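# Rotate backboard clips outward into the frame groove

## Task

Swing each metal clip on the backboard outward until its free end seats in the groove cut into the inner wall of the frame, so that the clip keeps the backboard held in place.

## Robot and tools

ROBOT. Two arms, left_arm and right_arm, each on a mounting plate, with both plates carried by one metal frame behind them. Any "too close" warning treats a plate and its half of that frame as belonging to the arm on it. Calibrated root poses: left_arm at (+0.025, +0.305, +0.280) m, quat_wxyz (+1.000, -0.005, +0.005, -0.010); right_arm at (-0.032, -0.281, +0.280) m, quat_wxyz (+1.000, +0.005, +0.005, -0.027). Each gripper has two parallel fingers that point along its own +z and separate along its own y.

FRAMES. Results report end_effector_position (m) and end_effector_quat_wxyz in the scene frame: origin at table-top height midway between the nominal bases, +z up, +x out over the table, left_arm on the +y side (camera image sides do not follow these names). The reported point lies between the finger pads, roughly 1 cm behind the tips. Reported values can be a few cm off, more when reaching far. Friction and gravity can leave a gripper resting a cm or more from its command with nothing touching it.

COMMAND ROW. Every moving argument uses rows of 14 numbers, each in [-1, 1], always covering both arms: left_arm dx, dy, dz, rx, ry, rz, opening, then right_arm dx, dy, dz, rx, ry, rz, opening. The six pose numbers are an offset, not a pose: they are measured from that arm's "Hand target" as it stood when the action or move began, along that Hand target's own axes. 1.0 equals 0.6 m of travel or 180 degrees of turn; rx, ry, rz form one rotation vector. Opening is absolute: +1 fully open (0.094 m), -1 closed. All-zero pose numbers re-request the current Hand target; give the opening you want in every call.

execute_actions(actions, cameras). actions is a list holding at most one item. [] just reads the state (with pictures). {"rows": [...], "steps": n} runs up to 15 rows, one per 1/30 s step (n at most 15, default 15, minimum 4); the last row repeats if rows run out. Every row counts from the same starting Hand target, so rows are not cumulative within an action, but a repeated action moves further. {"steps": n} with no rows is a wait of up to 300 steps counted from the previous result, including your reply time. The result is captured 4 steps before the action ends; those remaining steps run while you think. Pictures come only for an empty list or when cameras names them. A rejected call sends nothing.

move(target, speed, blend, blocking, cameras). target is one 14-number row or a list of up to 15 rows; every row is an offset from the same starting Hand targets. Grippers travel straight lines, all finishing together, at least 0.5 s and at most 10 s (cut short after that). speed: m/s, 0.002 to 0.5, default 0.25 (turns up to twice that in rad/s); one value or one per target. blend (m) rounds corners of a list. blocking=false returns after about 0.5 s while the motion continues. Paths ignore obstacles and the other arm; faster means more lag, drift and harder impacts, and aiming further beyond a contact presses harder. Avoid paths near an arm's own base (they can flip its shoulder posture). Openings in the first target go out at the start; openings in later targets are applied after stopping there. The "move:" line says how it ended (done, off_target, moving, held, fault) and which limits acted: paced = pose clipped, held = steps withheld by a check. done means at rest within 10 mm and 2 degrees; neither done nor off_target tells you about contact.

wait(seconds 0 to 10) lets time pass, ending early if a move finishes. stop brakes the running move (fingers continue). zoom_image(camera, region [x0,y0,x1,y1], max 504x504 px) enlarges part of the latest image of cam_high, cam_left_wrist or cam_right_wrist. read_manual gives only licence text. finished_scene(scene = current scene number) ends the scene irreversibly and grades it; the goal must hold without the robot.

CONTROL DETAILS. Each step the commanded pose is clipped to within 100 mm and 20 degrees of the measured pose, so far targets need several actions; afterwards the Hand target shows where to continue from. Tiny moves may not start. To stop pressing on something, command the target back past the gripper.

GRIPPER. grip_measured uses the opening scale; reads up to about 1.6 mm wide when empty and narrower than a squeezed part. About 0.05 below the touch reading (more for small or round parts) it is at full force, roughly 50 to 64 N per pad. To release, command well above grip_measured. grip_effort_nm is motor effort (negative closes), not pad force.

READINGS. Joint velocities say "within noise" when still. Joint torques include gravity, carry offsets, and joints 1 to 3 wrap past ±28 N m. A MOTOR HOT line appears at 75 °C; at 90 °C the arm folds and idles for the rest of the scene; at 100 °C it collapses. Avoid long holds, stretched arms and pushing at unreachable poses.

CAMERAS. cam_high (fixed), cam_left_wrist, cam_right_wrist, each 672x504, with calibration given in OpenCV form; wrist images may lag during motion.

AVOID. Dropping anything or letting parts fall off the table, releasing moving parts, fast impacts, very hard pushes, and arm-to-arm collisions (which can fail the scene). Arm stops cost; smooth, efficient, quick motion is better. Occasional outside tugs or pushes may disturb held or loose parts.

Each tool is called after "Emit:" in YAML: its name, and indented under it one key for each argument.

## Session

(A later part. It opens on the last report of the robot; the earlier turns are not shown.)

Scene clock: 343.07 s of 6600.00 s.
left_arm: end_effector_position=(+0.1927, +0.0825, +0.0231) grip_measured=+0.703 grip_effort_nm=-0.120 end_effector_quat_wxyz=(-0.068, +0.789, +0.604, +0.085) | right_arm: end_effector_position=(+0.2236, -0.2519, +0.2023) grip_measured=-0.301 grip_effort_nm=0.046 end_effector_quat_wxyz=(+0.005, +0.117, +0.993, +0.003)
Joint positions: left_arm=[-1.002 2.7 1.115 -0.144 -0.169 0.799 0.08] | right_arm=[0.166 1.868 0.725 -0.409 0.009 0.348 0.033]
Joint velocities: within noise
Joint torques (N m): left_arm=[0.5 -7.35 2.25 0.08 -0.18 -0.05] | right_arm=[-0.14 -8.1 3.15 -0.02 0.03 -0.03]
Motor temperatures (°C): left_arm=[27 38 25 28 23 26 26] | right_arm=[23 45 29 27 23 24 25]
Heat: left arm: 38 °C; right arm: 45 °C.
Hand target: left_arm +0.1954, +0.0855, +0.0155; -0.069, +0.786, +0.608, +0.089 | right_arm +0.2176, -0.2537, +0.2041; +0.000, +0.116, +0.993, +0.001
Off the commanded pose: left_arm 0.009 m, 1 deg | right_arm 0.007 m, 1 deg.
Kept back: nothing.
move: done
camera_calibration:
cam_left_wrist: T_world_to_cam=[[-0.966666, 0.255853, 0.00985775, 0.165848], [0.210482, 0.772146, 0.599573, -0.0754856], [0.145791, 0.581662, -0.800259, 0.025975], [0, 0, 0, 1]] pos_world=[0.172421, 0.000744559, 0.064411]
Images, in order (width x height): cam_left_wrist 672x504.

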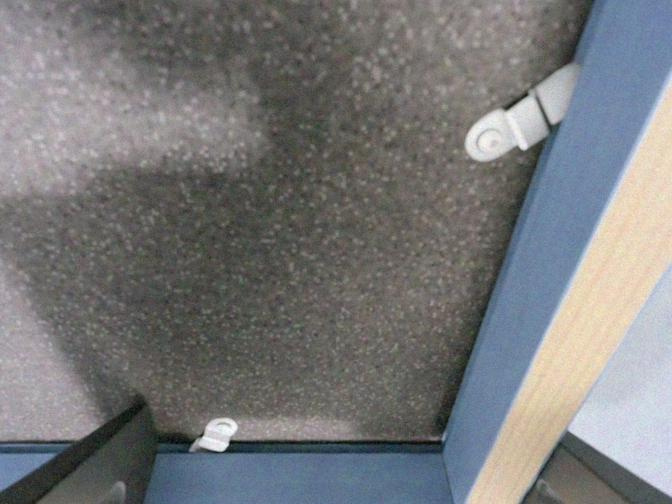

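Emit:
move:
  target:
    - [0,0,0,0,0,0,0.55,0,0,0,0,0,0,-0.3]
    - [0,0,0,0,0,0,0.45,0,0,0,0,0,0,-0.3]
  speed: 0.06
  cameras: ["cam_left_wrist"]

Emit:
zoom_image:
  camera: "cam_left_wrist"
  region: [100, 350, 300, 504]

Scene clock: 345.20 s of 6600.00 s.
left_arm: end_effector_position=(+0.1925, +0.0844, +0.0232) grip_measured=+0.455 grip_effort_nm=-0.237 end_effector_quat_wxyz=(-0.071, +0.789, +0.604, +0.088) | right_arm: end_effector_position=(+0.2236, -0.2519, +0.2023) grip_measured=-0.301 grip_effort_nm=0.042 end_effector_quat_wxyz=(+0.005, +0.117, +0.993, +0.003)
Joint positions: left_arm=[-1.002 2.701 1.115 -0.15 -0.173 0.799 0.068] | right_arm=[0.166 1.868 0.725 -0.409 0.009 0.348 0.033]
Joint velocities: within noise
Joint torques (N m): left_arm=[0.53 -7.43 2.24 0.12 -0.14 -0.05] | right_arm=[-0.29 -8.02 3.22 0 0.01 -0.08]
Motor temperatures (°C): left_arm=[27 38 25 28 23 26 26] | right_arm=[23 45 29 27 23 24 25]
Heat: left arm: 38 °C; right arm: 45 °C.
Hand target: left_arm +0.1954, +0.0855, +0.0155; -0.069, +0.786, +0.608, +0.089 | right_arm +0.2176, -0.2537, +0.2041; +0.000, +0.116, +0.993, +0.001
Off the commanded pose: left_arm 0.008 m, 1 deg | right_arm 0.007 m, 1 deg.
Kept back: nothing.
move: done
camera_calibration:
cam_left_wrist: T_world_to_cam=[[-0.966461, 0.256547, 0.0116908, 0.165001], [0.210937, 0.767028, 0.605949, -0.0768182], [0.146487, 0.588092, -0.795418, 0.0242407], [0, 0, 0, 1]] pos_world=[0.172119, 0.00233558, 0.0639004]
Images, in order (width x height): cam_left_wrist 672x504.

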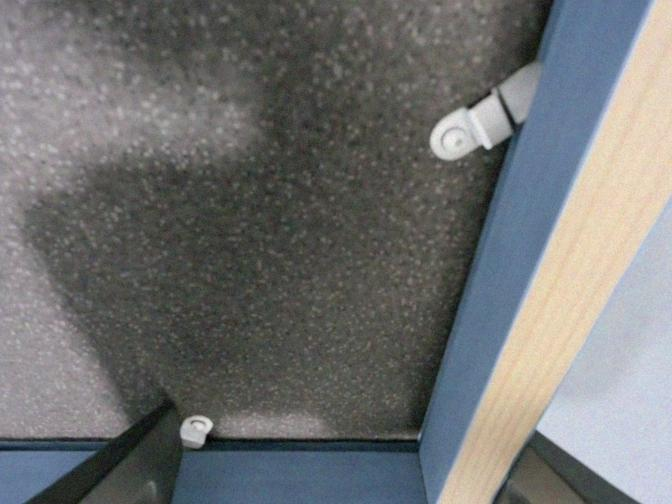

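Scaled by 2.520 from the camera's 672x504 image, which has a finer 960x720 frame.

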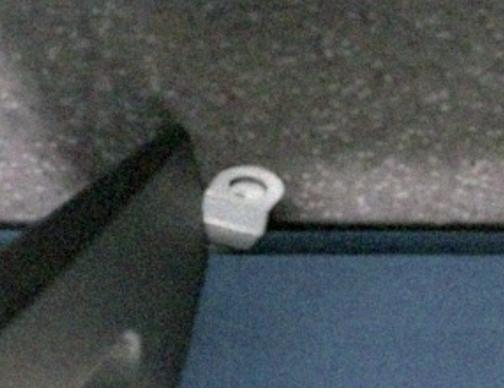

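Emit:
move:
  target:
    - [0,0,0,0,0,0,0.42,0,0,0,0,0,0,-0.3]
    - [0,0,0,0,0,0,0.4,0,0,0,0,0,0,-0.3]
  speed: 0.06
  cameras: ["cam_left_wrist"]

Emit:
zoom_image:
  camera: "cam_left_wrist"
  region: [100, 350, 300, 504]

Scene clock: 347.37 s of 6600.00 s.
left_arm: end_effector_position=(+0.1931, +0.0850, +0.0234) grip_measured=+0.404 grip_effort_nm=-0.183 end_effector_quat_wxyz=(-0.071, +0.789, +0.603, +0.090) | right_arm: end_effector_position=(+0.2236, -0.2519, +0.2023) grip_measured=-0.301 grip_effort_nm=0.042 end_effector_quat_wxyz=(+0.005, +0.117, +0.993, +0.003)
Joint positions: left_arm=[-1.002 2.701 1.115 -0.151 -0.178 0.799 0.066] | right_arm=[0.166 1.868 0.725 -0.409 0.009 0.348 0.033]
Joint velocities: within noise
Joint torques (N m): left_arm=[0.54 -7.45 2.25 0.13 -0.09 -0.06] | right_arm=[-0.21 -8.16 3.1 -0.01 0.04 -0.09]
Motor temperatures (°C): left_arm=[27 38 25 28 23 26 26] | right_arm=[23 45 29 27 23 24 25]
Heat: left arm: 38 °C; right arm: 45 °C.
Hand target: left_arm +0.1954, +0.0855, +0.0155; -0.069, +0.786, +0.608, +0.089 | right_arm +0.2176, -0.2537, +0.2041; +0.000, +0.116, +0.993, +0.001
Off the commanded pose: left_arm 0.008 m, 1 deg | right_arm 0.007 m, 1 deg.
Kept back: nothing.
move: done
camera_calibration:
cam_left_wrist: T_world_to_cam=[[-0.966302, 0.257239, 0.00939251, 0.165335], [0.209531, 0.764849, 0.609182, -0.0771497], [0.149521, 0.590622, -0.792975, 0.0230659], [0, 0, 0, 1]] pos_world=[0.17248, 0.0028541, 0.0637359]
Images, in order (width x height): cam_left_wrist 672x504.

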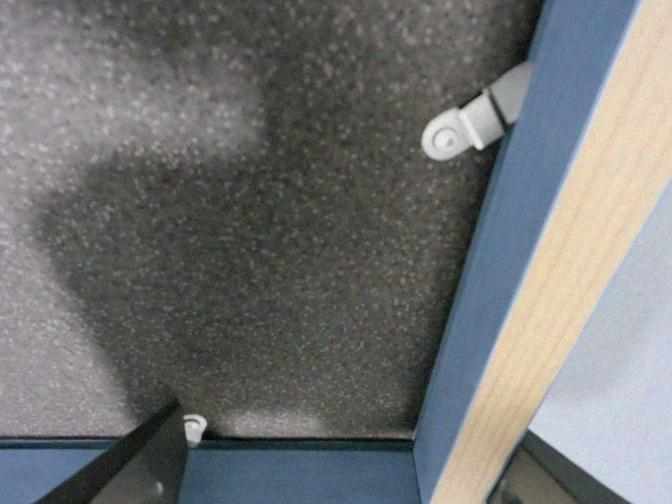

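Scaled by 2.520 from the camera's 672x504 image, which has a finer 960x720 frame.

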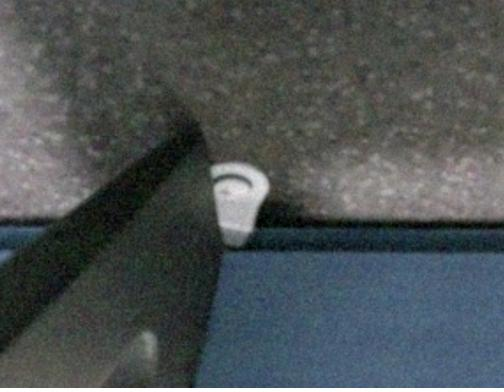

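Emit:
move:
  target:
    - [0,0,0,0,0,0,0.6,0,0,0,0,0,0,-0.3]
  speed: 0.06
  cameras: ["cam_left_wrist"]

Emit:
zoom_image:
  camera: "cam_left_wrist"
  region: [100, 350, 300, 504]

Scene clock: 348.30 s of 6600.00 s.
left_arm: end_effector_position=(+0.1924, +0.0855, +0.0235) grip_measured=+0.597 grip_effort_nm=0.188 end_effector_quat_wxyz=(-0.073, +0.789, +0.603, +0.090) | right_arm: end_effector_position=(+0.2236, -0.2519, +0.2023) grip_measured=-0.301 grip_effort_nm=0.037 end_effector_quat_wxyz=(+0.005, +0.117, +0.993, +0.003)
Joint positions: left_arm=[-1.002 2.701 1.115 -0.155 -0.176 0.798 0.075] | right_arm=[0.166 1.868 0.725 -0.409 0.009 0.348 0.033]
Joint velocities: within noise
Joint torques (N m): left_arm=[0.54 -7.45 2.22 0.15 -0.11 -0.06] | right_arm=[-0.12 -8.09 3.11 -0.02 0.07 -0.05]
Motor temperatures (°C): left_arm=[27 38 25 28 23 26 26] | right_arm=[23 44 29 27 23 24 25]
Heat: left arm: 38 °C; right arm: 44 °C.
Hand target: left_arm +0.1954, +0.0855, +0.0155; -0.069, +0.786, +0.608, +0.089 | right_arm +0.2176, -0.2537, +0.2041; +0.000, +0.116, +0.993, +0.001
Off the commanded pose: left_arm 0.009 m, 1 deg | right_arm 0.007 m, 1 deg.
Kept back: nothing.
move: done
camera_calibration:
cam_left_wrist: T_world_to_cam=[[-0.966433, 0.256601, 0.0128149, 0.164561], [0.210939, 0.764007, 0.609753, -0.077618], [0.146672, 0.591988, -0.792488, 0.023366], [0, 0, 0, 1]] pos_world=[0.171982, 0.00324187, 0.0637363]
Images, in order (width x height): cam_left_wrist 672x504.

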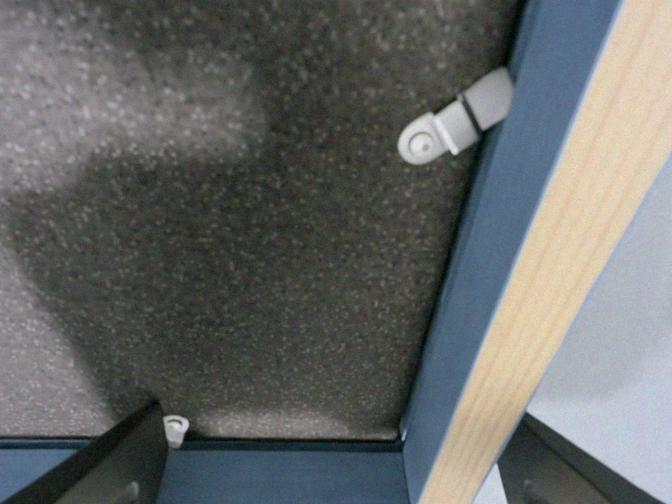

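Scaled by 2.520 from the camera's 672x504 image, which has a finer 960x720 frame.

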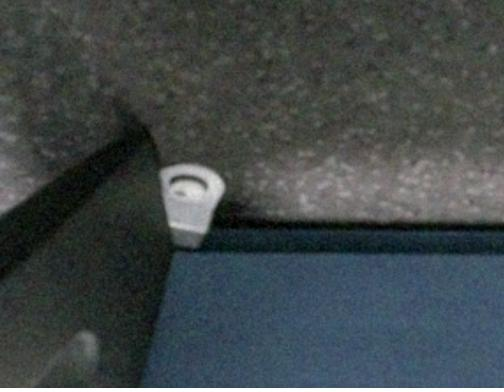

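Emit:
execute_actions:
  actions: []
  cameras: ["all"]

Scene clock: 349.13 s of 6600.00 s.
left_arm: end_effector_position=(+0.1924, +0.0855, +0.0235) grip_measured=+0.597 grip_effort_nm=0.188 end_effector_quat_wxyz=(-0.073, +0.789, +0.603, +0.090) | right_arm: end_effector_position=(+0.2236, -0.2519, +0.2023) grip_measured=-0.301 grip_effort_nm=0.042 end_effector_quat_wxyz=(+0.005, +0.117, +0.993, +0.003)
Joint positions: left_arm=[-1.002 2.701 1.115 -0.155 -0.176 0.798 0.075] | right_arm=[0.166 1.868 0.725 -0.409 0.009 0.348 0.033]
Joint velocities: within noise
Joint torques (N m): left_arm=[0.55 -7.43 2.24 0.15 -0.11 -0.05] | right_arm=[-0.28 -8.1 3.28 0.03 0.04 -0.06]
Motor temperatures (°C): left_arm=[27 38 25 28 23 26 26] | right_arm=[23 44 29 27 23 24 25]
Heat: left arm: 38 °C; right arm: 44 °C.
Hand target: left_arm +0.1954, +0.0855, +0.0155; -0.069, +0.786, +0.608, +0.089 | right_arm +0.2176, -0.2537, +0.2041; +0.000, +0.116, +0.993, +0.001
Off the commanded pose: left_arm 0.009 m, 1 deg | right_arm 0.007 m, 1 deg.
Steps of this call (1-25: nothing new was sent). Readings (end_effector_position of left_arm | right_arm):
1: (+0.1924, +0.0855, +0.0235) | (+0.2236, -0.2519, +0.2023)
2: (+0.1924, +0.0855, +0.0235) | (+0.2236, -0.2519, +0.2023)
4: (+0.1924, +0.0855, +0.0235) | (+0.2236, -0.2519, +0.2023)
8: (+0.1924, +0.0855, +0.0235) | (+0.2236, -0.2519, +0.2023)
25: the state above
camera_calibration:
cam_left_wrist: T_world_to_cam=[[-0.966433, 0.256601, 0.0128149, 0.164561], [0.210939, 0.764007, 0.609753, -0.077618], [0.146672, 0.591988, -0.792488, 0.023366], [0, 0, 0, 1]] pos_world=[0.171982, 0.00324187, 0.0637363]
cam_right_wrist: T_world_to_cam=[[-0.228718, -0.97344, -0.0101274, -0.190948], [-0.879721, 0.202221, 0.430345, 0.197601], [-0.416867, 0.107337, -0.902608, 0.388393], [0, 0, 0, 1]] pos_world=[0.292068, -0.267524, 0.263596]

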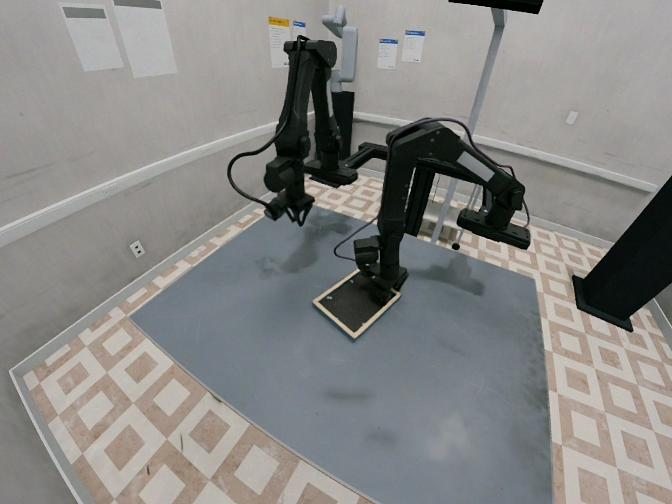

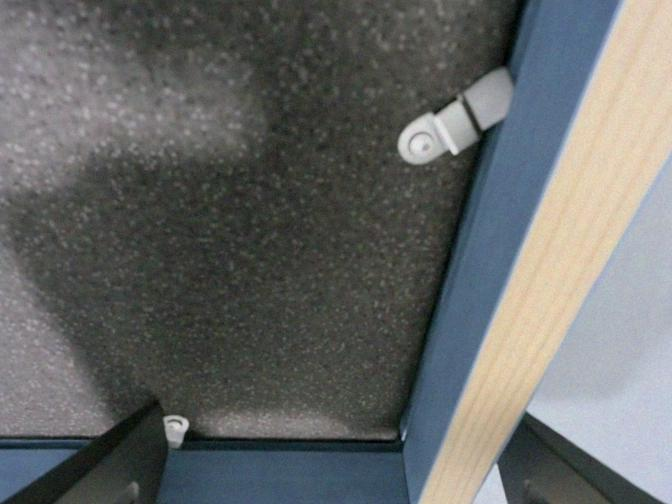

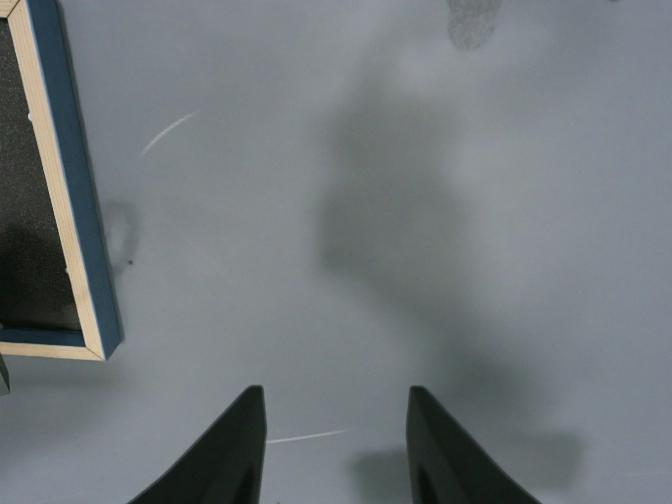

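Emit:
move:
  target:
    - [-0.033,0,0,0,0,0,0.8,0,0,0,0,0,0,-0.3]
    - [-0.033,0,-0.15,0,0,0,0.8,0,0,0,0,0,0,-0.3]
  speed: 0.12

Emit:
zoom_image:
  camera: "cam_left_wrist"
  region: [84, 0, 588, 504]

Scene clock: 350.90 s of 6600.00 s.
left_arm: end_effector_position=(+0.1890, +0.0470, +0.0929) grip_measured=+0.797 grip_effort_nm=0.168 end_effector_quat_wxyz=(-0.067, +0.787, +0.606, +0.093) | right_arm: end_effector_position=(+0.2236, -0.2519, +0.2023) grip_measured=-0.301 grip_effort_nm=0.037 end_effector_quat_wxyz=(+0.005, +0.117, +0.993, +0.003)
Joint positions: left_arm=[-1.077 2.491 1.157 -0.409 -0.171 0.716 0.084] | right_arm=[0.166 1.868 0.725 -0.409 0.009 0.348 0.033]
Joint velocities: within noise
Joint torques (N m): left_arm=[-0.55 -12.22 1.62 -0.17 0 -0.13] | right_arm=[-0.34 -8.06 3 -0.01 0.01 -0.09]
Motor temperatures (°C): left_arm=[27 38 25 28 23 26 26] | right_arm=[23 44 29 27 23 24 25]
Heat: left arm: 38 °C; right arm: 44 °C.
Hand target: left_arm +0.1854, +0.0473, +0.0987; -0.069, +0.786, +0.608, +0.089 | right_arm +0.2176, -0.2537, +0.2041; +0.000, +0.116, +0.993, +0.001
Off the commanded pose: left_arm 0.007 m, 1 deg | right_arm 0.007 m, 1 deg.
Kept back: nothing.
move: done
camera_calibration:
cam_left_wrist: T_world_to_cam=[[-0.967713, 0.25205, -0.00108291, 0.172044], [0.199406, 0.768204, 0.608358, -0.0877069], [0.154169, 0.588501, -0.793662, 0.10048], [0, 0, 0, 1]] pos_world=[0.168487, -0.0351196, 0.133291]
cam_right_wrist: T_world_to_cam=[[-0.228347, -0.973527, -0.0101236, -0.191054], [-0.879799, 0.201887, 0.430343, 0.197534], [-0.416907, 0.107174, -0.902609, 0.388361], [0, 0, 0, 1]] pos_world=[0.292074, -0.267498, 0.263596]

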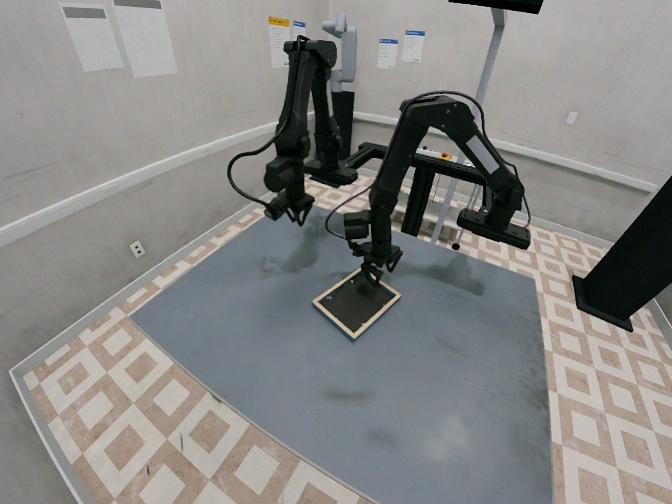

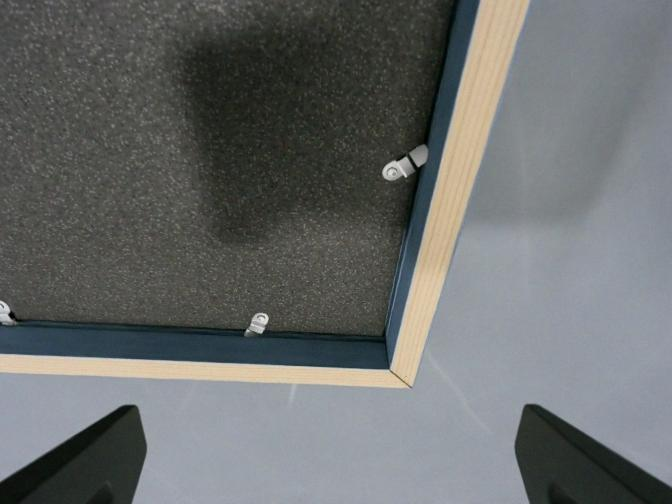

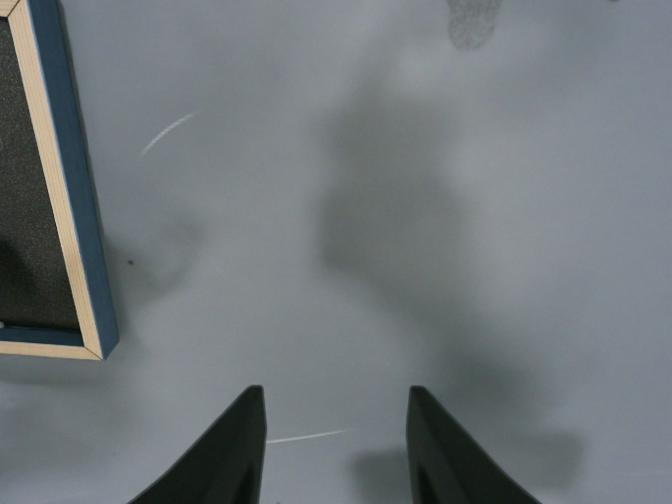

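Scaled by 1.000.

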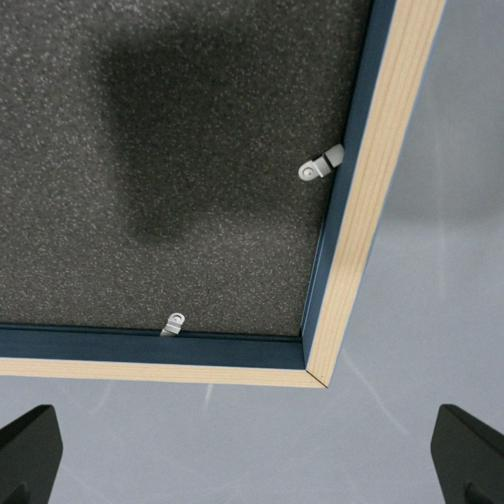

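Emit:
zoom_image:
  camera: "cam_left_wrist"
  region: [200, 270, 320, 380]

Emit:
zoom_image:
  camera: "cam_left_wrist"
  region: [350, 110, 470, 220]

Scaled by 4.200 from the camera's 672x504 image, which has a finer 960x720 frame.

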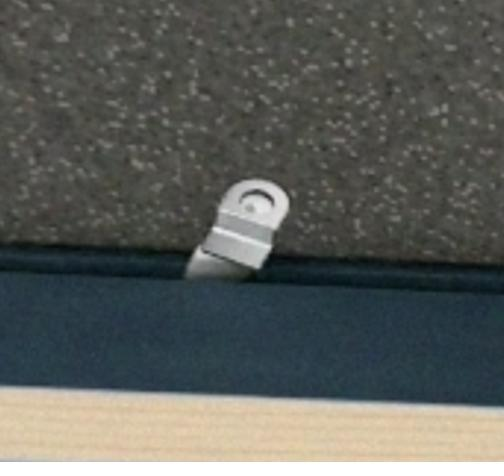

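Scaled by 4.200 from the camera's 672x504 image, which has a finer 960x720 frame.

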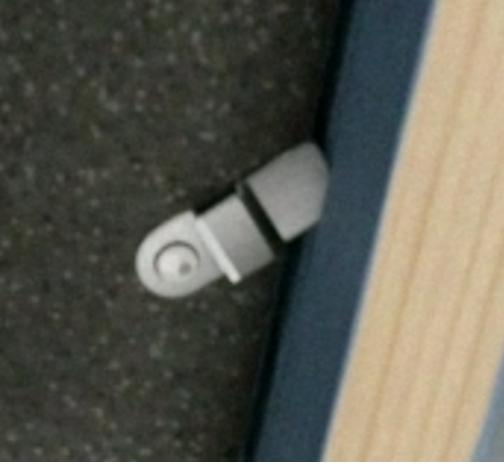

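Emit:
move:
  target: [0,0,-0.06,0,-0.072,0,0.8,0,0,0,0,0,0,-0.3]
  cameras: []

Scene clock: 354.20 s of 6600.00 s.
left_arm: end_effector_position=(+0.1827, +0.0439, +0.1291) grip_measured=+0.797 grip_effort_nm=0.168 end_effector_quat_wxyz=(-0.011, +0.789, +0.614, +0.008) | right_arm: end_effector_position=(+0.2236, -0.2519, +0.2023) grip_measured=-0.301 grip_effort_nm=0.046 end_effector_quat_wxyz=(+0.005, +0.117, +0.993, +0.003)
Joint positions: left_arm=[-1.018 2.281 0.964 -0.282 -0.027 0.779 0.084] | right_arm=[0.166 1.868 0.725 -0.409 0.009 0.348 0.033]
Joint velocities: within noise
Joint torques (N m): left_arm=[0.02 -11.1 1.94 0.28 0.12 0.06] | right_arm=[-0.21 -7.97 3.15 0 0.03 -0.08]
Motor temperatures (°C): left_arm=[27 39 25 28 23 26 26] | right_arm=[23 44 29 27 23 24 25]
Heat: left arm: 39 °C; right arm: 44 °C.
Hand target: left_arm +0.1834, +0.0395, +0.1338; +0.000, +0.791, +0.612, +0.000 | right_arm +0.2176, -0.2537, +0.2041; +0.000, +0.116, +0.993, +0.001
Off the commanded pose: left_arm 0.007 m, 2 deg | right_arm 0.007 m, 1 deg.
Kept back: nothing.
move: done
No camera images: "cameras" was empty.

Emit:
move:
  target: [-0.0355,-0.0277,0,0,0,-0.692,0.3,0,0,0,0,0,0,-0.3]
  cameras: ["cam_left_wrist"]
  speed: 0.4

Scene clock: 357.83 s of 6600.00 s.
left_arm: end_effector_position=(+0.1597, +0.0307, +0.1294) grip_measured=+0.303 grip_effort_nm=-0.120 end_effector_quat_wxyz=(-0.005, -0.171, +0.985, +0.010) | right_arm: end_effector_position=(+0.2236, -0.2519, +0.2023) grip_measured=-0.301 grip_effort_nm=0.042 end_effector_quat_wxyz=(+0.005, +0.117, +0.993, +0.003)
Joint positions: left_arm=[-1.095 2.281 0.964 -0.281 -0.01 -1.459 0.061] | right_arm=[0.166 1.868 0.725 -0.409 0.009 0.348 0.033]
Joint velocities: within noise
Joint torques (N m): left_arm=[-0.66 -10.19 3.41 0.19 -0.04 -0.12] | right_arm=[-0.18 -8.12 3.18 -0.02 0.02 -0.05]
Motor temperatures (°C): left_arm=[27 39 25 28 23 26 26] | right_arm=[23 44 29 27 23 24 25]
Heat: left arm: 39 °C; right arm: 44 °C.
Hand target: left_arm +0.1620, +0.0230, +0.1338; +0.000, -0.174, +0.985, +0.000 | right_arm +0.2176, -0.2537, +0.2041; +0.000, +0.116, +0.993, +0.001
Off the commanded pose: left_arm 0.009 m, 1 deg | right_arm 0.006 m, 1 deg.
Kept back: nothing.
move: done
camera_calibration:
cam_left_wrist: T_world_to_cam=[[0.339574, -0.940468, -0.0144542, -0.0225797], [-0.852712, -0.314301, 0.41725, 0.134457], [-0.396953, -0.129362, -0.908677, 0.268559], [0, 0, 0, 1]] pos_world=[0.228926, 0.0557657, 0.187605]
Images, in order (width x height): cam_left_wrist 672x504.

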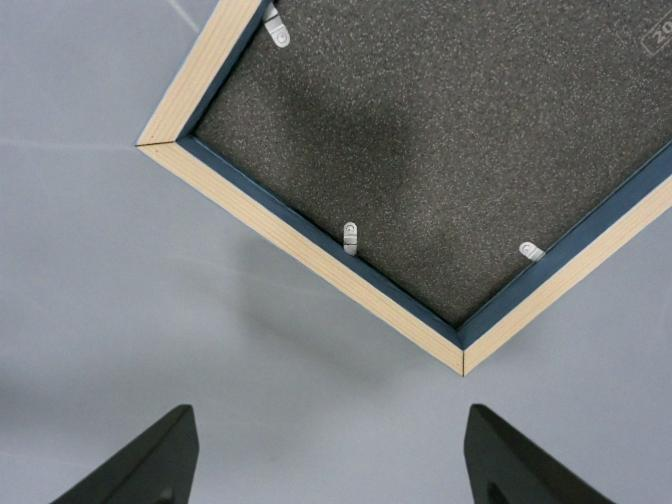

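Emit:
move:
  target: [-0.0148,-0.01,0.11,0,0,0.067,-0.45,0,0,0,0,0,0,-0.3]
  cameras: ["cam_left_wrist"]
  speed: 0.2

Scene clock: 359.80 s of 6600.00 s.
left_arm: end_effector_position=(+0.1683, +0.0236, +0.0708) grip_measured=-0.447 grip_effort_nm=-0.120 end_effector_quat_wxyz=(-0.004, -0.072, +0.997, +0.004) | right_arm: end_effector_position=(+0.2236, -0.2519, +0.2023) grip_measured=-0.301 grip_effort_nm=0.042 end_effector_quat_wxyz=(+0.005, +0.117, +0.993, +0.003)
Joint positions: left_arm=[-1.078 2.506 1.044 -0.124 -0.01 -1.242 0.026] | right_arm=[0.166 1.868 0.725 -0.409 0.009 0.348 0.033]
Joint velocities: within noise
Joint torques (N m): left_arm=[0.24 -8.73 2.99 0.27 -0.05 0.05] | right_arm=[-0.03 -8.28 3.17 0.03 0.03 -0.09]
Motor temperatures (°C): left_arm=[27 39 25 28 23 26 26] | right_arm=[23 44 29 27 23 24 25]
Heat: left arm: 39 °C; right arm: 44 °C.
Hand target: left_arm +0.1725, +0.0204, +0.0679; +0.000, -0.069, +0.998, +0.000 | right_arm +0.2176, -0.2537, +0.2041; +0.000, +0.116, +0.993, +0.001
Off the commanded pose: left_arm 0.006 m, 1 deg | right_arm 0.006 m, 1 deg.
Kept back: nothing.
move: done
camera_calibration:
cam_left_wrist: T_world_to_cam=[[0.14663, -0.98919, -0.0016888, -0.000346085], [-0.898484, -0.133898, 0.418088, 0.167326], [-0.413795, -0.0597868, -0.908405, 0.218982], [0, 0, 0, 1]] pos_world=[0.241004, 0.0351545, 0.128966]
Images, in order (width x height): cam_left_wrist 672x504.

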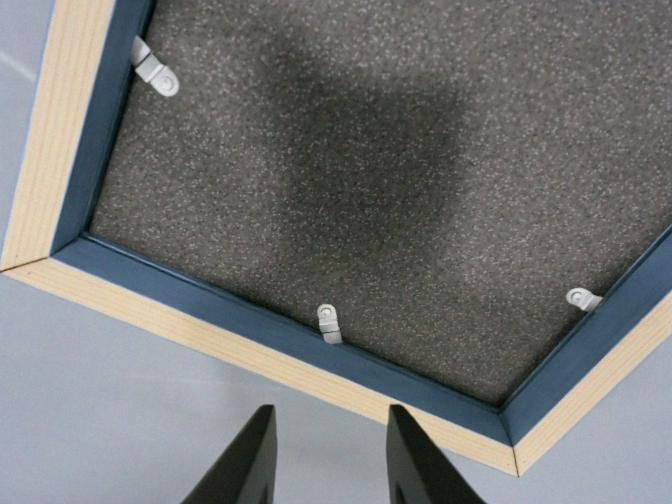

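Emit:
move:
  target: [-0.0083,0.0025,0.050,0,0.072,0,-0.5,0,0,0,0,0,0,-0.3]
  cameras: ["cam_left_wrist"]
  speed: 0.1

Emit:
zoom_image:
  camera: "cam_left_wrist"
  region: [200, 300, 450, 500]

Scene clock: 361.80 s of 6600.00 s.
left_arm: end_effector_position=(+0.1795, +0.0200, +0.0415) grip_measured=-0.497 grip_effort_nm=-0.125 end_effector_quat_wxyz=(-0.104, -0.071, +0.992, -0.014) | right_arm: end_effector_position=(+0.2236, -0.2519, +0.2023) grip_measured=-0.301 grip_effort_nm=0.042 end_effector_quat_wxyz=(+0.005, +0.117, +0.993, +0.003)
Joint positions: left_arm=[-0.947 2.659 1.208 -0.205 0.18 -1.104 0.024] | right_arm=[0.166 1.868 0.725 -0.409 0.009 0.348 0.033]
Joint velocities: within noise
Joint torques (N m): left_arm=[0.06 -9.1 2.99 -0.04 0.18 0.03] | right_arm=[-0.28 -7.98 3.14 0.04 0.04 -0.03]
Motor temperatures (°C): left_arm=[27 39 25 28 23 26 26] | right_arm=[23 44 29 27 23 24 25]
Heat: left arm: 39 °C; right arm: 44 °C.
Hand target: left_arm +0.1772, +0.0224, +0.0379; -0.112, -0.069, +0.991, -0.008 | right_arm +0.2176, -0.2537, +0.2041; +0.000, +0.116, +0.993, +0.001
Off the commanded pose: left_arm 0.005 m, 1 deg | right_arm 0.006 m, 1 deg.
Kept back: nothing.
move: done
camera_calibration:
cam_left_wrist: T_world_to_cam=[[0.148699, -0.988694, 0.0193253, -0.00687657], [-0.798363, -0.108496, 0.592321, 0.163469], [-0.583528, -0.103506, -0.80547, 0.223779], [0, 0, 0, 1]] pos_world=[0.262111, 0.0340994, 0.0835534]
Images, in order (width x height): cam_left_wrist 672x504.

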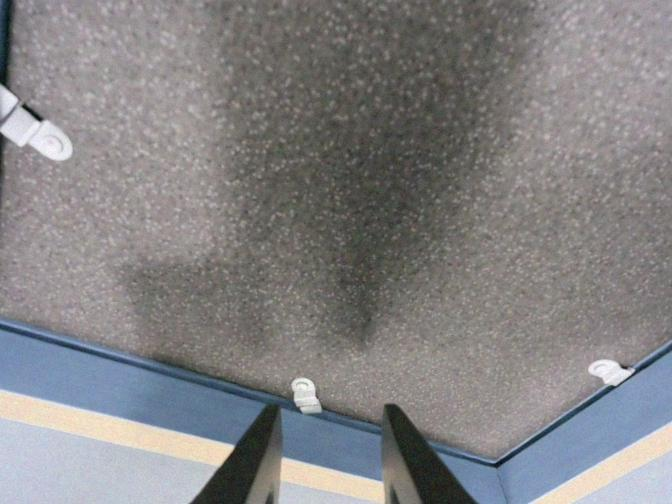

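Scaled by 2.016 from the camera's 672x504 image, which has a finer 960x720 frame.

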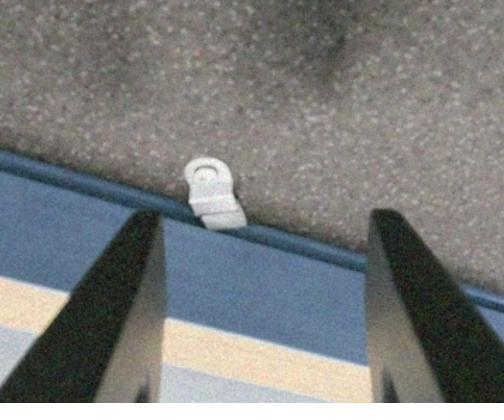

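Emit:
move:
  target: [-0.0045,0.0107,0.0195,0,0,0,-0.5,0,0,0,0,0,0,-0.3]
  cameras: ["cam_left_wrist"]
  speed: 0.1

Emit:
zoom_image:
  camera: "cam_left_wrist"
  region: [200, 300, 450, 500]

Scene clock: 363.23 s of 6600.00 s.
left_arm: end_effector_position=(+0.1744, +0.0305, +0.0301) grip_measured=-0.497 grip_effort_nm=-0.120 end_effector_quat_wxyz=(-0.112, -0.071, +0.991, -0.003) | right_arm: end_effector_position=(+0.2236, -0.2519, +0.2023) grip_measured=-0.301 grip_effort_nm=0.046 end_effector_quat_wxyz=(+0.005, +0.117, +0.993, +0.003)
Joint positions: left_arm=[-0.94 2.696 1.208 -0.198 0.182 -1.094 0.024] | right_arm=[0.166 1.868 0.725 -0.409 0.009 0.348 0.033]
Joint velocities: within noise
Joint torques (N m): left_arm=[0.21 -9.16 2.39 0.12 0.16 0.02] | right_arm=[-0.08 -8.16 3.18 -0.03 0.03 -0.06]
Motor temperatures (°C): left_arm=[27 39 25 28 23 26 26] | right_arm=[23 44 29 27 23 24 25]
Heat: left arm: 39 °C; right arm: 44 °C.
Hand target: left_arm +0.1763, +0.0289, +0.0258; -0.113, -0.069, +0.991, -0.008 | right_arm +0.2177, -0.2537, +0.2041; +0.000, +0.116, +0.993, +0.001
Off the commanded pose: left_arm 0.005 m, 1 deg | right_arm 0.006 m, 1 deg.
Kept back: nothing.
move: done
camera_calibration:
cam_left_wrist: T_world_to_cam=[[0.146253, -0.989237, -0.00454217, 0.00573109], [-0.787397, -0.119189, 0.604815, 0.165306], [-0.598846, -0.0848794, -0.796353, 0.214588], [0, 0, 0, 1]] pos_world=[0.257829, 0.0435862, 0.0709339]
Images, in order (width x height): cam_left_wrist 672x504.

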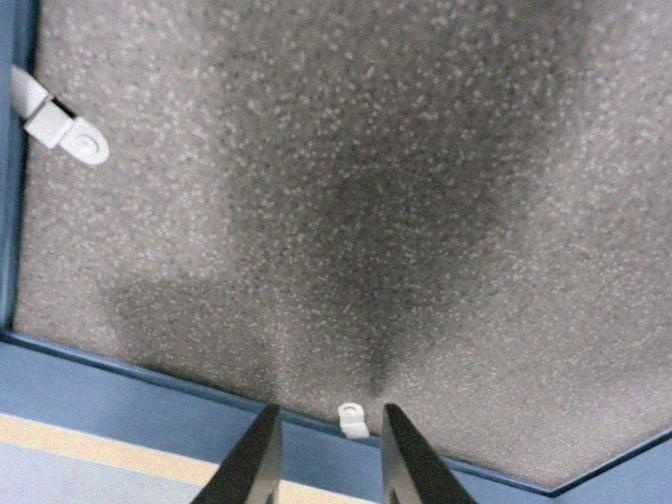

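Scaled by 2.016 from the camera's 672x504 image, which has a finer 960x720 frame.

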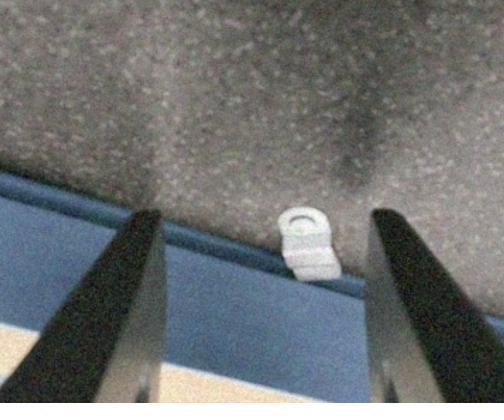

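Emit:
move:
  target: [-0.0045,-0.0042,0.0133,0,0,0,-0.5,0,0,0,0,0,0,-0.3]
  cameras: ["cam_left_wrist"]
  speed: 0.1

Emit:
zoom_image:
  camera: "cam_left_wrist"
  region: [200, 300, 450, 500]

Scene clock: 364.33 s of 6600.00 s.
left_arm: end_effector_position=(+0.1757, +0.0281, +0.0227) grip_measured=-0.497 grip_effort_nm=-0.120 end_effector_quat_wxyz=(-0.112, -0.071, +0.991, -0.004) | right_arm: end_effector_position=(+0.2236, -0.2519, +0.2023) grip_measured=-0.301 grip_effort_nm=0.046 end_effector_quat_wxyz=(+0.005, +0.117, +0.993, +0.003)
Joint positions: left_arm=[-0.94 2.726 1.233 -0.192 0.183 -1.093 0.024] | right_arm=[0.166 1.868 0.725 -0.409 0.009 0.348 0.033]
Joint velocities: within noise
Joint torques (N m): left_arm=[0.14 -8.87 2.71 0.15 0.15 0.02] | right_arm=[-0.21 -8.13 3.1 0 0.01 -0.1]
Motor temperatures (°C): left_arm=[27 39 25 28 23 26 26] | right_arm=[23 44 29 27 23 24 25]
Heat: left arm: 39 °C; right arm: 44 °C.
Hand target: left_arm +0.1775, +0.0265, +0.0174; -0.112, -0.069, +0.991, -0.008 | right_arm +0.2177, -0.2537, +0.2041; +0.000, +0.116, +0.993, +0.001
Off the commanded pose: left_arm 0.006 m, 1 deg | right_arm 0.006 m, 1 deg.
Kept back: nothing.
move: done
camera_calibration:
cam_left_wrist: T_world_to_cam=[[0.145669, -0.989331, -0.0021589, 0.00318074], [-0.787575, -0.117283, 0.604955, 0.170498], [-0.598754, -0.086423, -0.796256, 0.209315], [0, 0, 0, 1]] pos_world=[0.259145, 0.0412329, 0.0635312]
Images, in order (width x height): cam_left_wrist 672x504.

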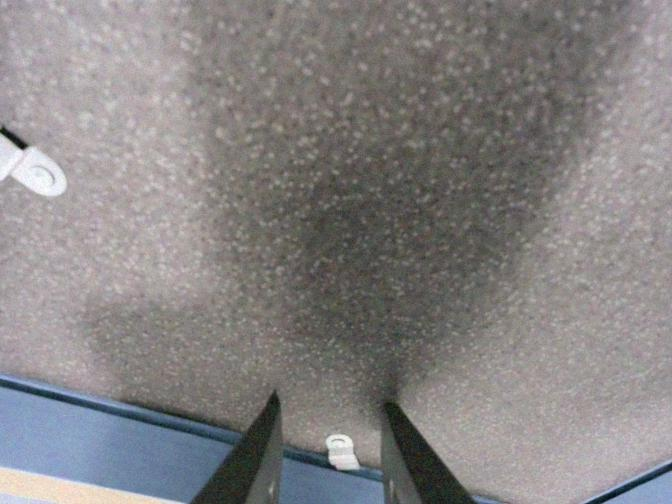

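Scaled by 2.016 from the camera's 672x504 image, which has a finer 960x720 frame.

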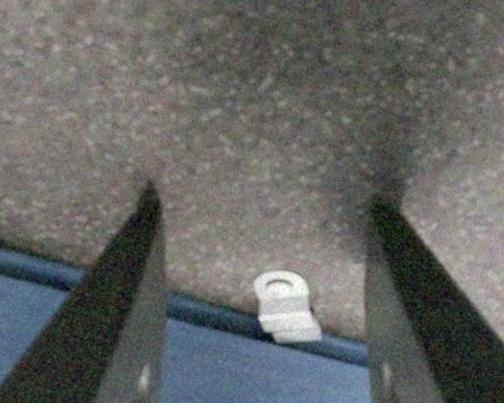

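Emit:
move:
  target: [0,0,0,0,0,0,-0.75,0,0,0,0,0,0,-0.3]
  cameras: ["cam_left_wrist"]
  speed: 0.1

Emit:
zoom_image:
  camera: "cam_left_wrist"
  region: [250, 370, 420, 500]

Scene clock: 365.37 s of 6600.00 s.
left_arm: end_effector_position=(+0.1758, +0.0279, +0.0227) grip_measured=-0.747 grip_effort_nm=-0.120 end_effector_quat_wxyz=(-0.112, -0.071, +0.991, -0.004) | right_arm: end_effector_position=(+0.2236, -0.2519, +0.2023) grip_measured=-0.301 grip_effort_nm=0.042 end_effector_quat_wxyz=(+0.005, +0.117, +0.993, +0.003)
Joint positions: left_arm=[-0.94 2.726 1.233 -0.19 0.183 -1.093 0.012] | right_arm=[0.166 1.868 0.725 -0.409 0.009 0.348 0.033]
Joint velocities: within noise
Joint torques (N m): left_arm=[0.14 -8.84 2.74 0.14 0.15 0.03] | right_arm=[-0.18 -8.14 3.28 -0.02 0.05 -0.07]
Motor temperatures (°C): left_arm=[27 38 25 28 23 26 26] | right_arm=[23 44 29 27 23 24 25]
Heat: left arm: 38 °C; right arm: 44 °C.
Hand target: left_arm +0.1775, +0.0266, +0.0174; -0.112, -0.069, +0.991, -0.008 | right_arm +0.2177, -0.2537, +0.2041; +0.000, +0.116, +0.993, +0.001
Off the commanded pose: left_arm 0.006 m, 0 deg | right_arm 0.006 m, 1 deg.
Kept back: nothing.
move: done
camera_calibration:
cam_left_wrist: T_world_to_cam=[[0.145685, -0.98933, -0.00113604, 0.00290462], [-0.78797, -0.116728, 0.604548, 0.170679], [-0.59823, -0.0871787, -0.796568, 0.209302], [0, 0, 0, 1]] pos_world=[0.259278, 0.0410434, 0.0635427]
Images, in order (width x height): cam_left_wrist 672x504.

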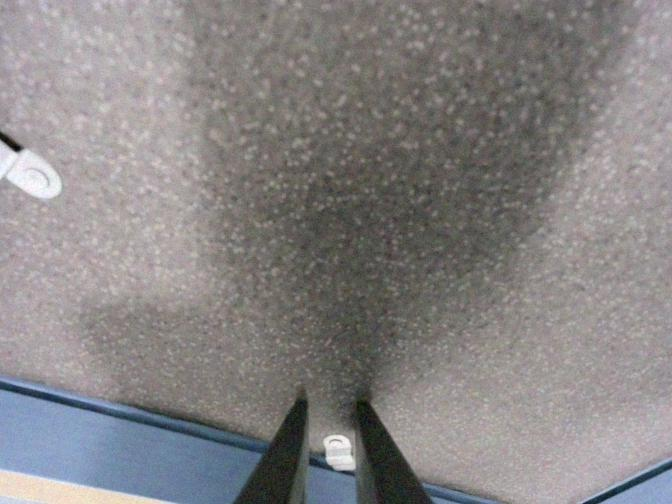

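Scaled by 2.965 from the camera's 672x504 image, which has a finer 960x720 frame.

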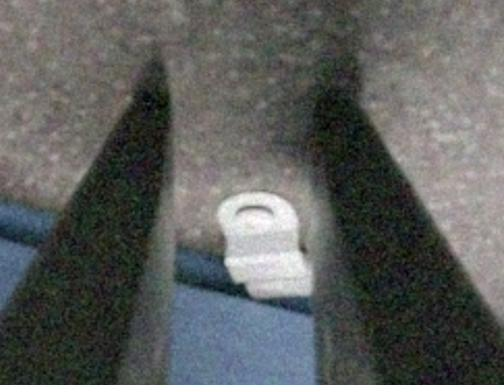

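Emit:
move:
  target: [0.009,0,0,0,0,0,-0.82,0,0,0,0,0,0,-0.3]
  cameras: ["cam_left_wrist"]
  speed: 0.1

Emit:
zoom_image:
  camera: "cam_left_wrist"
  region: [250, 370, 420, 500]

Scene clock: 366.30 s of 6600.00 s.
left_arm: end_effector_position=(+0.1756, +0.0265, +0.0226) grip_measured=-0.817 grip_effort_nm=-0.120 end_effector_quat_wxyz=(-0.111, -0.069, +0.991, -0.006) | right_arm: end_effector_position=(+0.2236, -0.2519, +0.2023) grip_measured=-0.301 grip_effort_nm=0.037 end_effector_quat_wxyz=(+0.005, +0.117, +0.993, +0.003)
Joint positions: left_arm=[-0.943 2.726 1.233 -0.186 0.184 -1.093 0.009] | right_arm=[0.166 1.868 0.725 -0.409 0.009 0.348 0.033]
Joint velocities: within noise
Joint torques (N m): left_arm=[-0.72 -9.5 1.61 0.19 0.16 -0.11] | right_arm=[-0.16 -7.98 3.04 -0.02 0.04 -0.06]
Motor temperatures (°C): left_arm=[27 38 25 28 23 26 26] | right_arm=[23 44 29 27 23 24 25]
Heat: left arm: 38 °C; right arm: 44 °C.
Hand target: left_arm +0.1723, +0.0258, +0.0186; -0.113, -0.069, +0.991, -0.008 | right_arm +0.2177, -0.2537, +0.2041; +0.000, +0.116, +0.993, +0.001
Off the commanded pose: left_arm 0.005 m, 0 deg | right_arm 0.006 m, 1 deg.
Kept back: nothing.
move: done
camera_calibration:
cam_left_wrist: T_world_to_cam=[[0.142765, -0.989752, 0.00315805, 0.00195813], [-0.78972, -0.111987, 0.603159, 0.170583], [-0.596624, -0.0886039, -0.797614, 0.208729], [0, 0, 0, 1]] pos_world=[0.258966, 0.0395354, 0.0635904]
Images, in order (width x height): cam_left_wrist 672x504.

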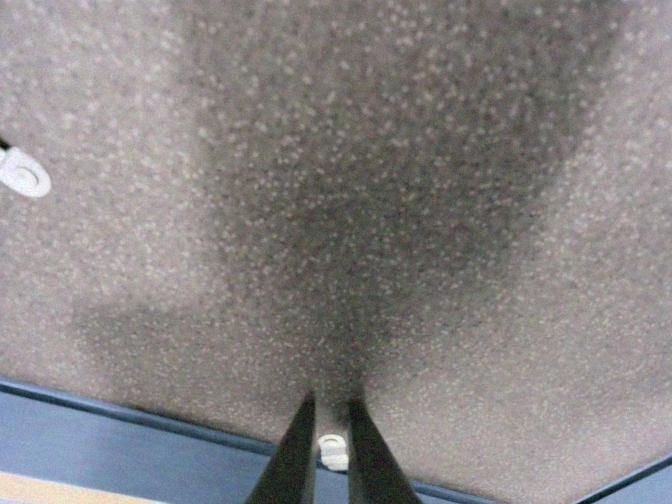

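Scaled by 2.965 from the camera's 672x504 image, which has a finer 960x720 frame.

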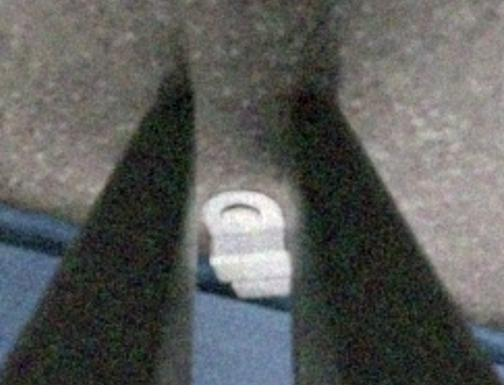

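Emit:
move:
  target: [0.003,0,0,0,0,0,-0.88,0,0,0,0,0,0,-0.3]
  cameras: ["cam_left_wrist"]
  speed: 0.1

Emit:
zoom_image:
  camera: "cam_left_wrist"
  region: [250, 370, 420, 500]

Scene clock: 367.47 s of 6600.00 s.
left_arm: end_effector_position=(+0.1746, +0.0249, +0.0226) grip_measured=-0.877 grip_effort_nm=-0.120 end_effector_quat_wxyz=(-0.111, -0.068, +0.992, -0.008) | right_arm: end_effector_position=(+0.2236, -0.2519, +0.2023) grip_measured=-0.301 grip_effort_nm=0.042 end_effector_quat_wxyz=(+0.005, +0.117, +0.993, +0.003)
Joint positions: left_arm=[-0.947 2.726 1.233 -0.182 0.185 -1.095 0.006] | right_arm=[0.166 1.868 0.725 -0.409 0.009 0.348 0.033]
Joint velocities: within noise
Joint torques (N m): left_arm=[-0.76 -9.7 1.33 0.19 0.15 -0.12] | right_arm=[-0.23 -8.16 3.02 -0.02 0.02 -0.06]
Motor temperatures (°C): left_arm=[27 38 25 28 23 26 26] | right_arm=[23 44 29 27 23 24 25]
Heat: left arm: 38 °C; right arm: 44 °C.
Hand target: left_arm +0.1704, +0.0256, +0.0190; -0.113, -0.069, +0.991, -0.008 | right_arm +0.2177, -0.2537, +0.2041; +0.000, +0.116, +0.993, +0.001
Off the commanded pose: left_arm 0.005 m, 0 deg | right_arm 0.006 m, 1 deg.
Kept back: nothing.
move: done
camera_calibration:
cam_left_wrist: T_world_to_cam=[[0.140645, -0.990037, 0.00679085, 0.00078281], [-0.790499, -0.108164, 0.602836, 0.169713], [-0.596095, -0.090154, -0.797836, 0.207949], [0, 0, 0, 1]] pos_world=[0.258005, 0.0378791, 0.0635948]
Images, in order (width x height): cam_left_wrist 672x504.

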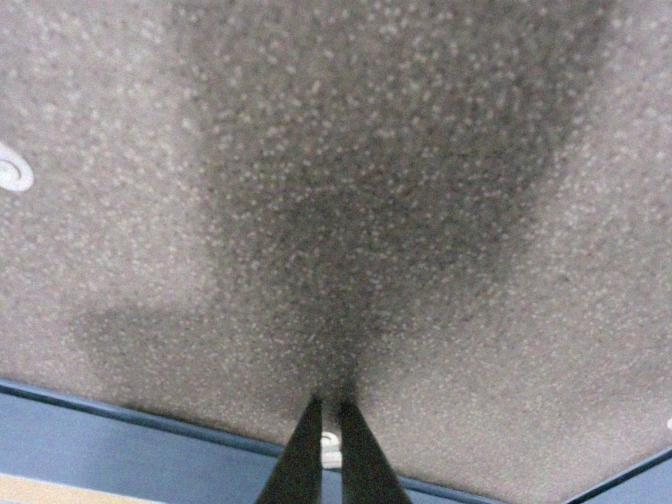

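Scaled by 2.965 from the camera's 672x504 image, which has a finer 960x720 frame.

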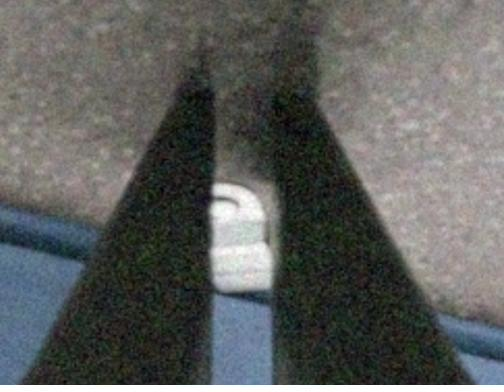

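Emit:
move:
  target:
    - [0,0,0.003,0,0,0,-0.95,0,0,0,0,0,0,-0.3]
    - [0,0,0.003,0,0,0.08,-0.95,0,0,0,0,0,0,-0.3]
  cameras: ["cam_left_wrist"]
  speed: 0.15

Emit:
zoom_image:
  camera: "cam_left_wrist"
  region: [250, 370, 420, 500]

Scene clock: 369.67 s of 6600.00 s.
left_arm: end_effector_position=(+0.1747, +0.0243, +0.0226) grip_measured=-0.947 grip_effort_nm=-0.120 end_effector_quat_wxyz=(-0.109, +0.046, +0.993, -0.021) | right_arm: end_effector_position=(+0.2236, -0.2519, +0.2023) grip_measured=-0.301 grip_effort_nm=0.046 end_effector_quat_wxyz=(+0.005, +0.117, +0.993, +0.003)
Joint positions: left_arm=[-0.948 2.726 1.233 -0.18 0.186 -0.866 0.002] | right_arm=[0.166 1.868 0.725 -0.409 0.009 0.348 0.033]
Joint velocities: within noise
Joint torques (N m): left_arm=[-0.81 -9.2 1.48 0.21 0.14 0.07] | right_arm=[-0.2 -8.21 3.21 -0.01 0 -0.06]
Motor temperatures (°C): left_arm=[27 38 25 28 23 26 26] | right_arm=[23 44 29 27 23 24 25]
Heat: left arm: 38 °C; right arm: 44 °C.
Hand target: left_arm +0.1701, +0.0255, +0.0172; -0.111, +0.056, +0.992, -0.022 | right_arm +0.2177, -0.2537, +0.2041; +0.000, +0.116, +0.993, +0.001
Off the commanded pose: left_arm 0.007 m, 1 deg | right_arm 0.006 m, 1 deg.
Kept back: nothing.
move: done
camera_calibration:
cam_left_wrist: T_world_to_cam=[[-0.0824421, -0.994843, 0.0590853, 0.0380956], [-0.796013, 0.101406, 0.596724, 0.165761], [-0.599638, 0.00216255, -0.800268, 0.206367], [0, 0, 0, 1]] pos_world=[0.258835, 0.0206437, 0.0639844]
Images, in order (width x height): cam_left_wrist 672x504.

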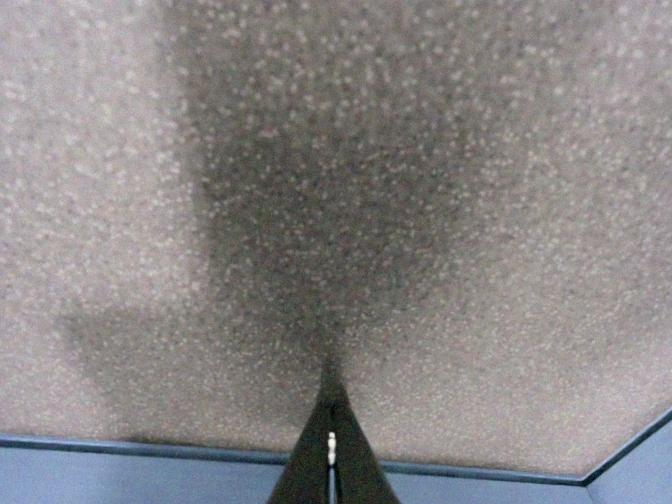

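Scaled by 2.965 from the camera's 672x504 image, which has a finer 960x720 frame.

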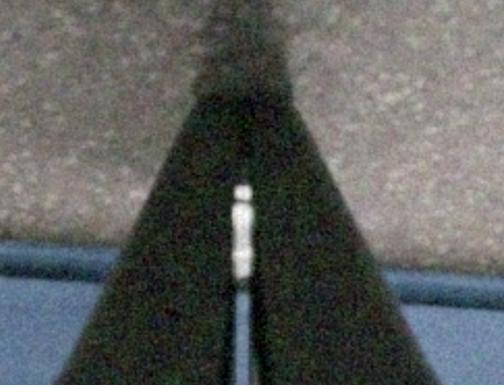

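Emit:
move:
  target: [0,0,0,0,0,0,-0.5,0,0,0,0,0,0,-0.3]
  cameras: ["cam_left_wrist"]
  speed: 0.15

Emit:
zoom_image:
  camera: "cam_left_wrist"
  region: [250, 370, 420, 500]

Scene clock: 370.70 s of 6600.00 s.
left_arm: end_effector_position=(+0.1740, +0.0217, +0.0227) grip_measured=-0.503 grip_effort_nm=0.168 end_effector_quat_wxyz=(-0.110, +0.049, +0.992, -0.027) | right_arm: end_effector_position=(+0.2236, -0.2519, +0.2023) grip_measured=-0.301 grip_effort_nm=0.046 end_effector_quat_wxyz=(+0.005, +0.117, +0.993, +0.003)
Joint positions: left_arm=[-0.949 2.726 1.233 -0.172 0.194 -0.863 0.023] | right_arm=[0.166 1.868 0.725 -0.409 0.009 0.348 0.033]
Joint velocities: within noise
Joint torques (N m): left_arm=[-0.65 -9.22 1.48 0.16 0.06 0.04] | right_arm=[-0.24 -8.01 3.14 0 0.04 -0.08]
Motor temperatures (°C): left_arm=[27 38 25 28 23 26 26] | right_arm=[23 44 29 27 23 24 25]
Heat: left arm: 38 °C; right arm: 44 °C.
Hand target: left_arm +0.1701, +0.0255, +0.0173; -0.111, +0.056, +0.992, -0.022 | right_arm +0.2177, -0.2537, +0.2041; +0.000, +0.116, +0.993, +0.001
Off the commanded pose: left_arm 0.008 m, 1 deg | right_arm 0.006 m, 1 deg.
Kept back: nothing.
move: done
camera_calibration:
cam_left_wrist: T_world_to_cam=[[-0.0866083, -0.99373, 0.0707095, 0.0358753], [-0.793973, 0.111721, 0.597599, 0.164768], [-0.601752, -0.0043844, -0.798671, 0.206523], [0, 0, 0, 1]] pos_world=[0.258204, 0.0181478, 0.0639424]
Images, in order (width x height): cam_left_wrist 672x504.

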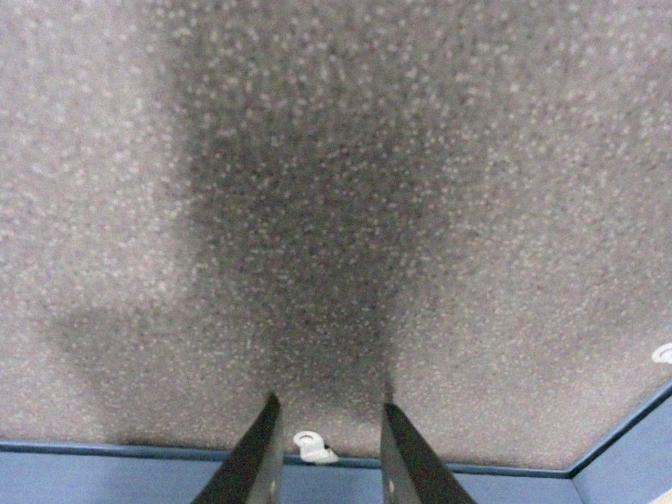

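Scaled by 2.965 from the camera's 672x504 image, which has a finer 960x720 frame.

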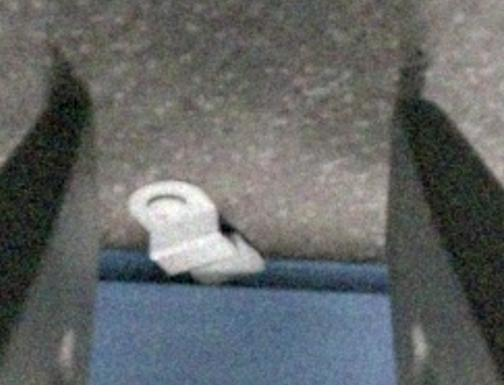

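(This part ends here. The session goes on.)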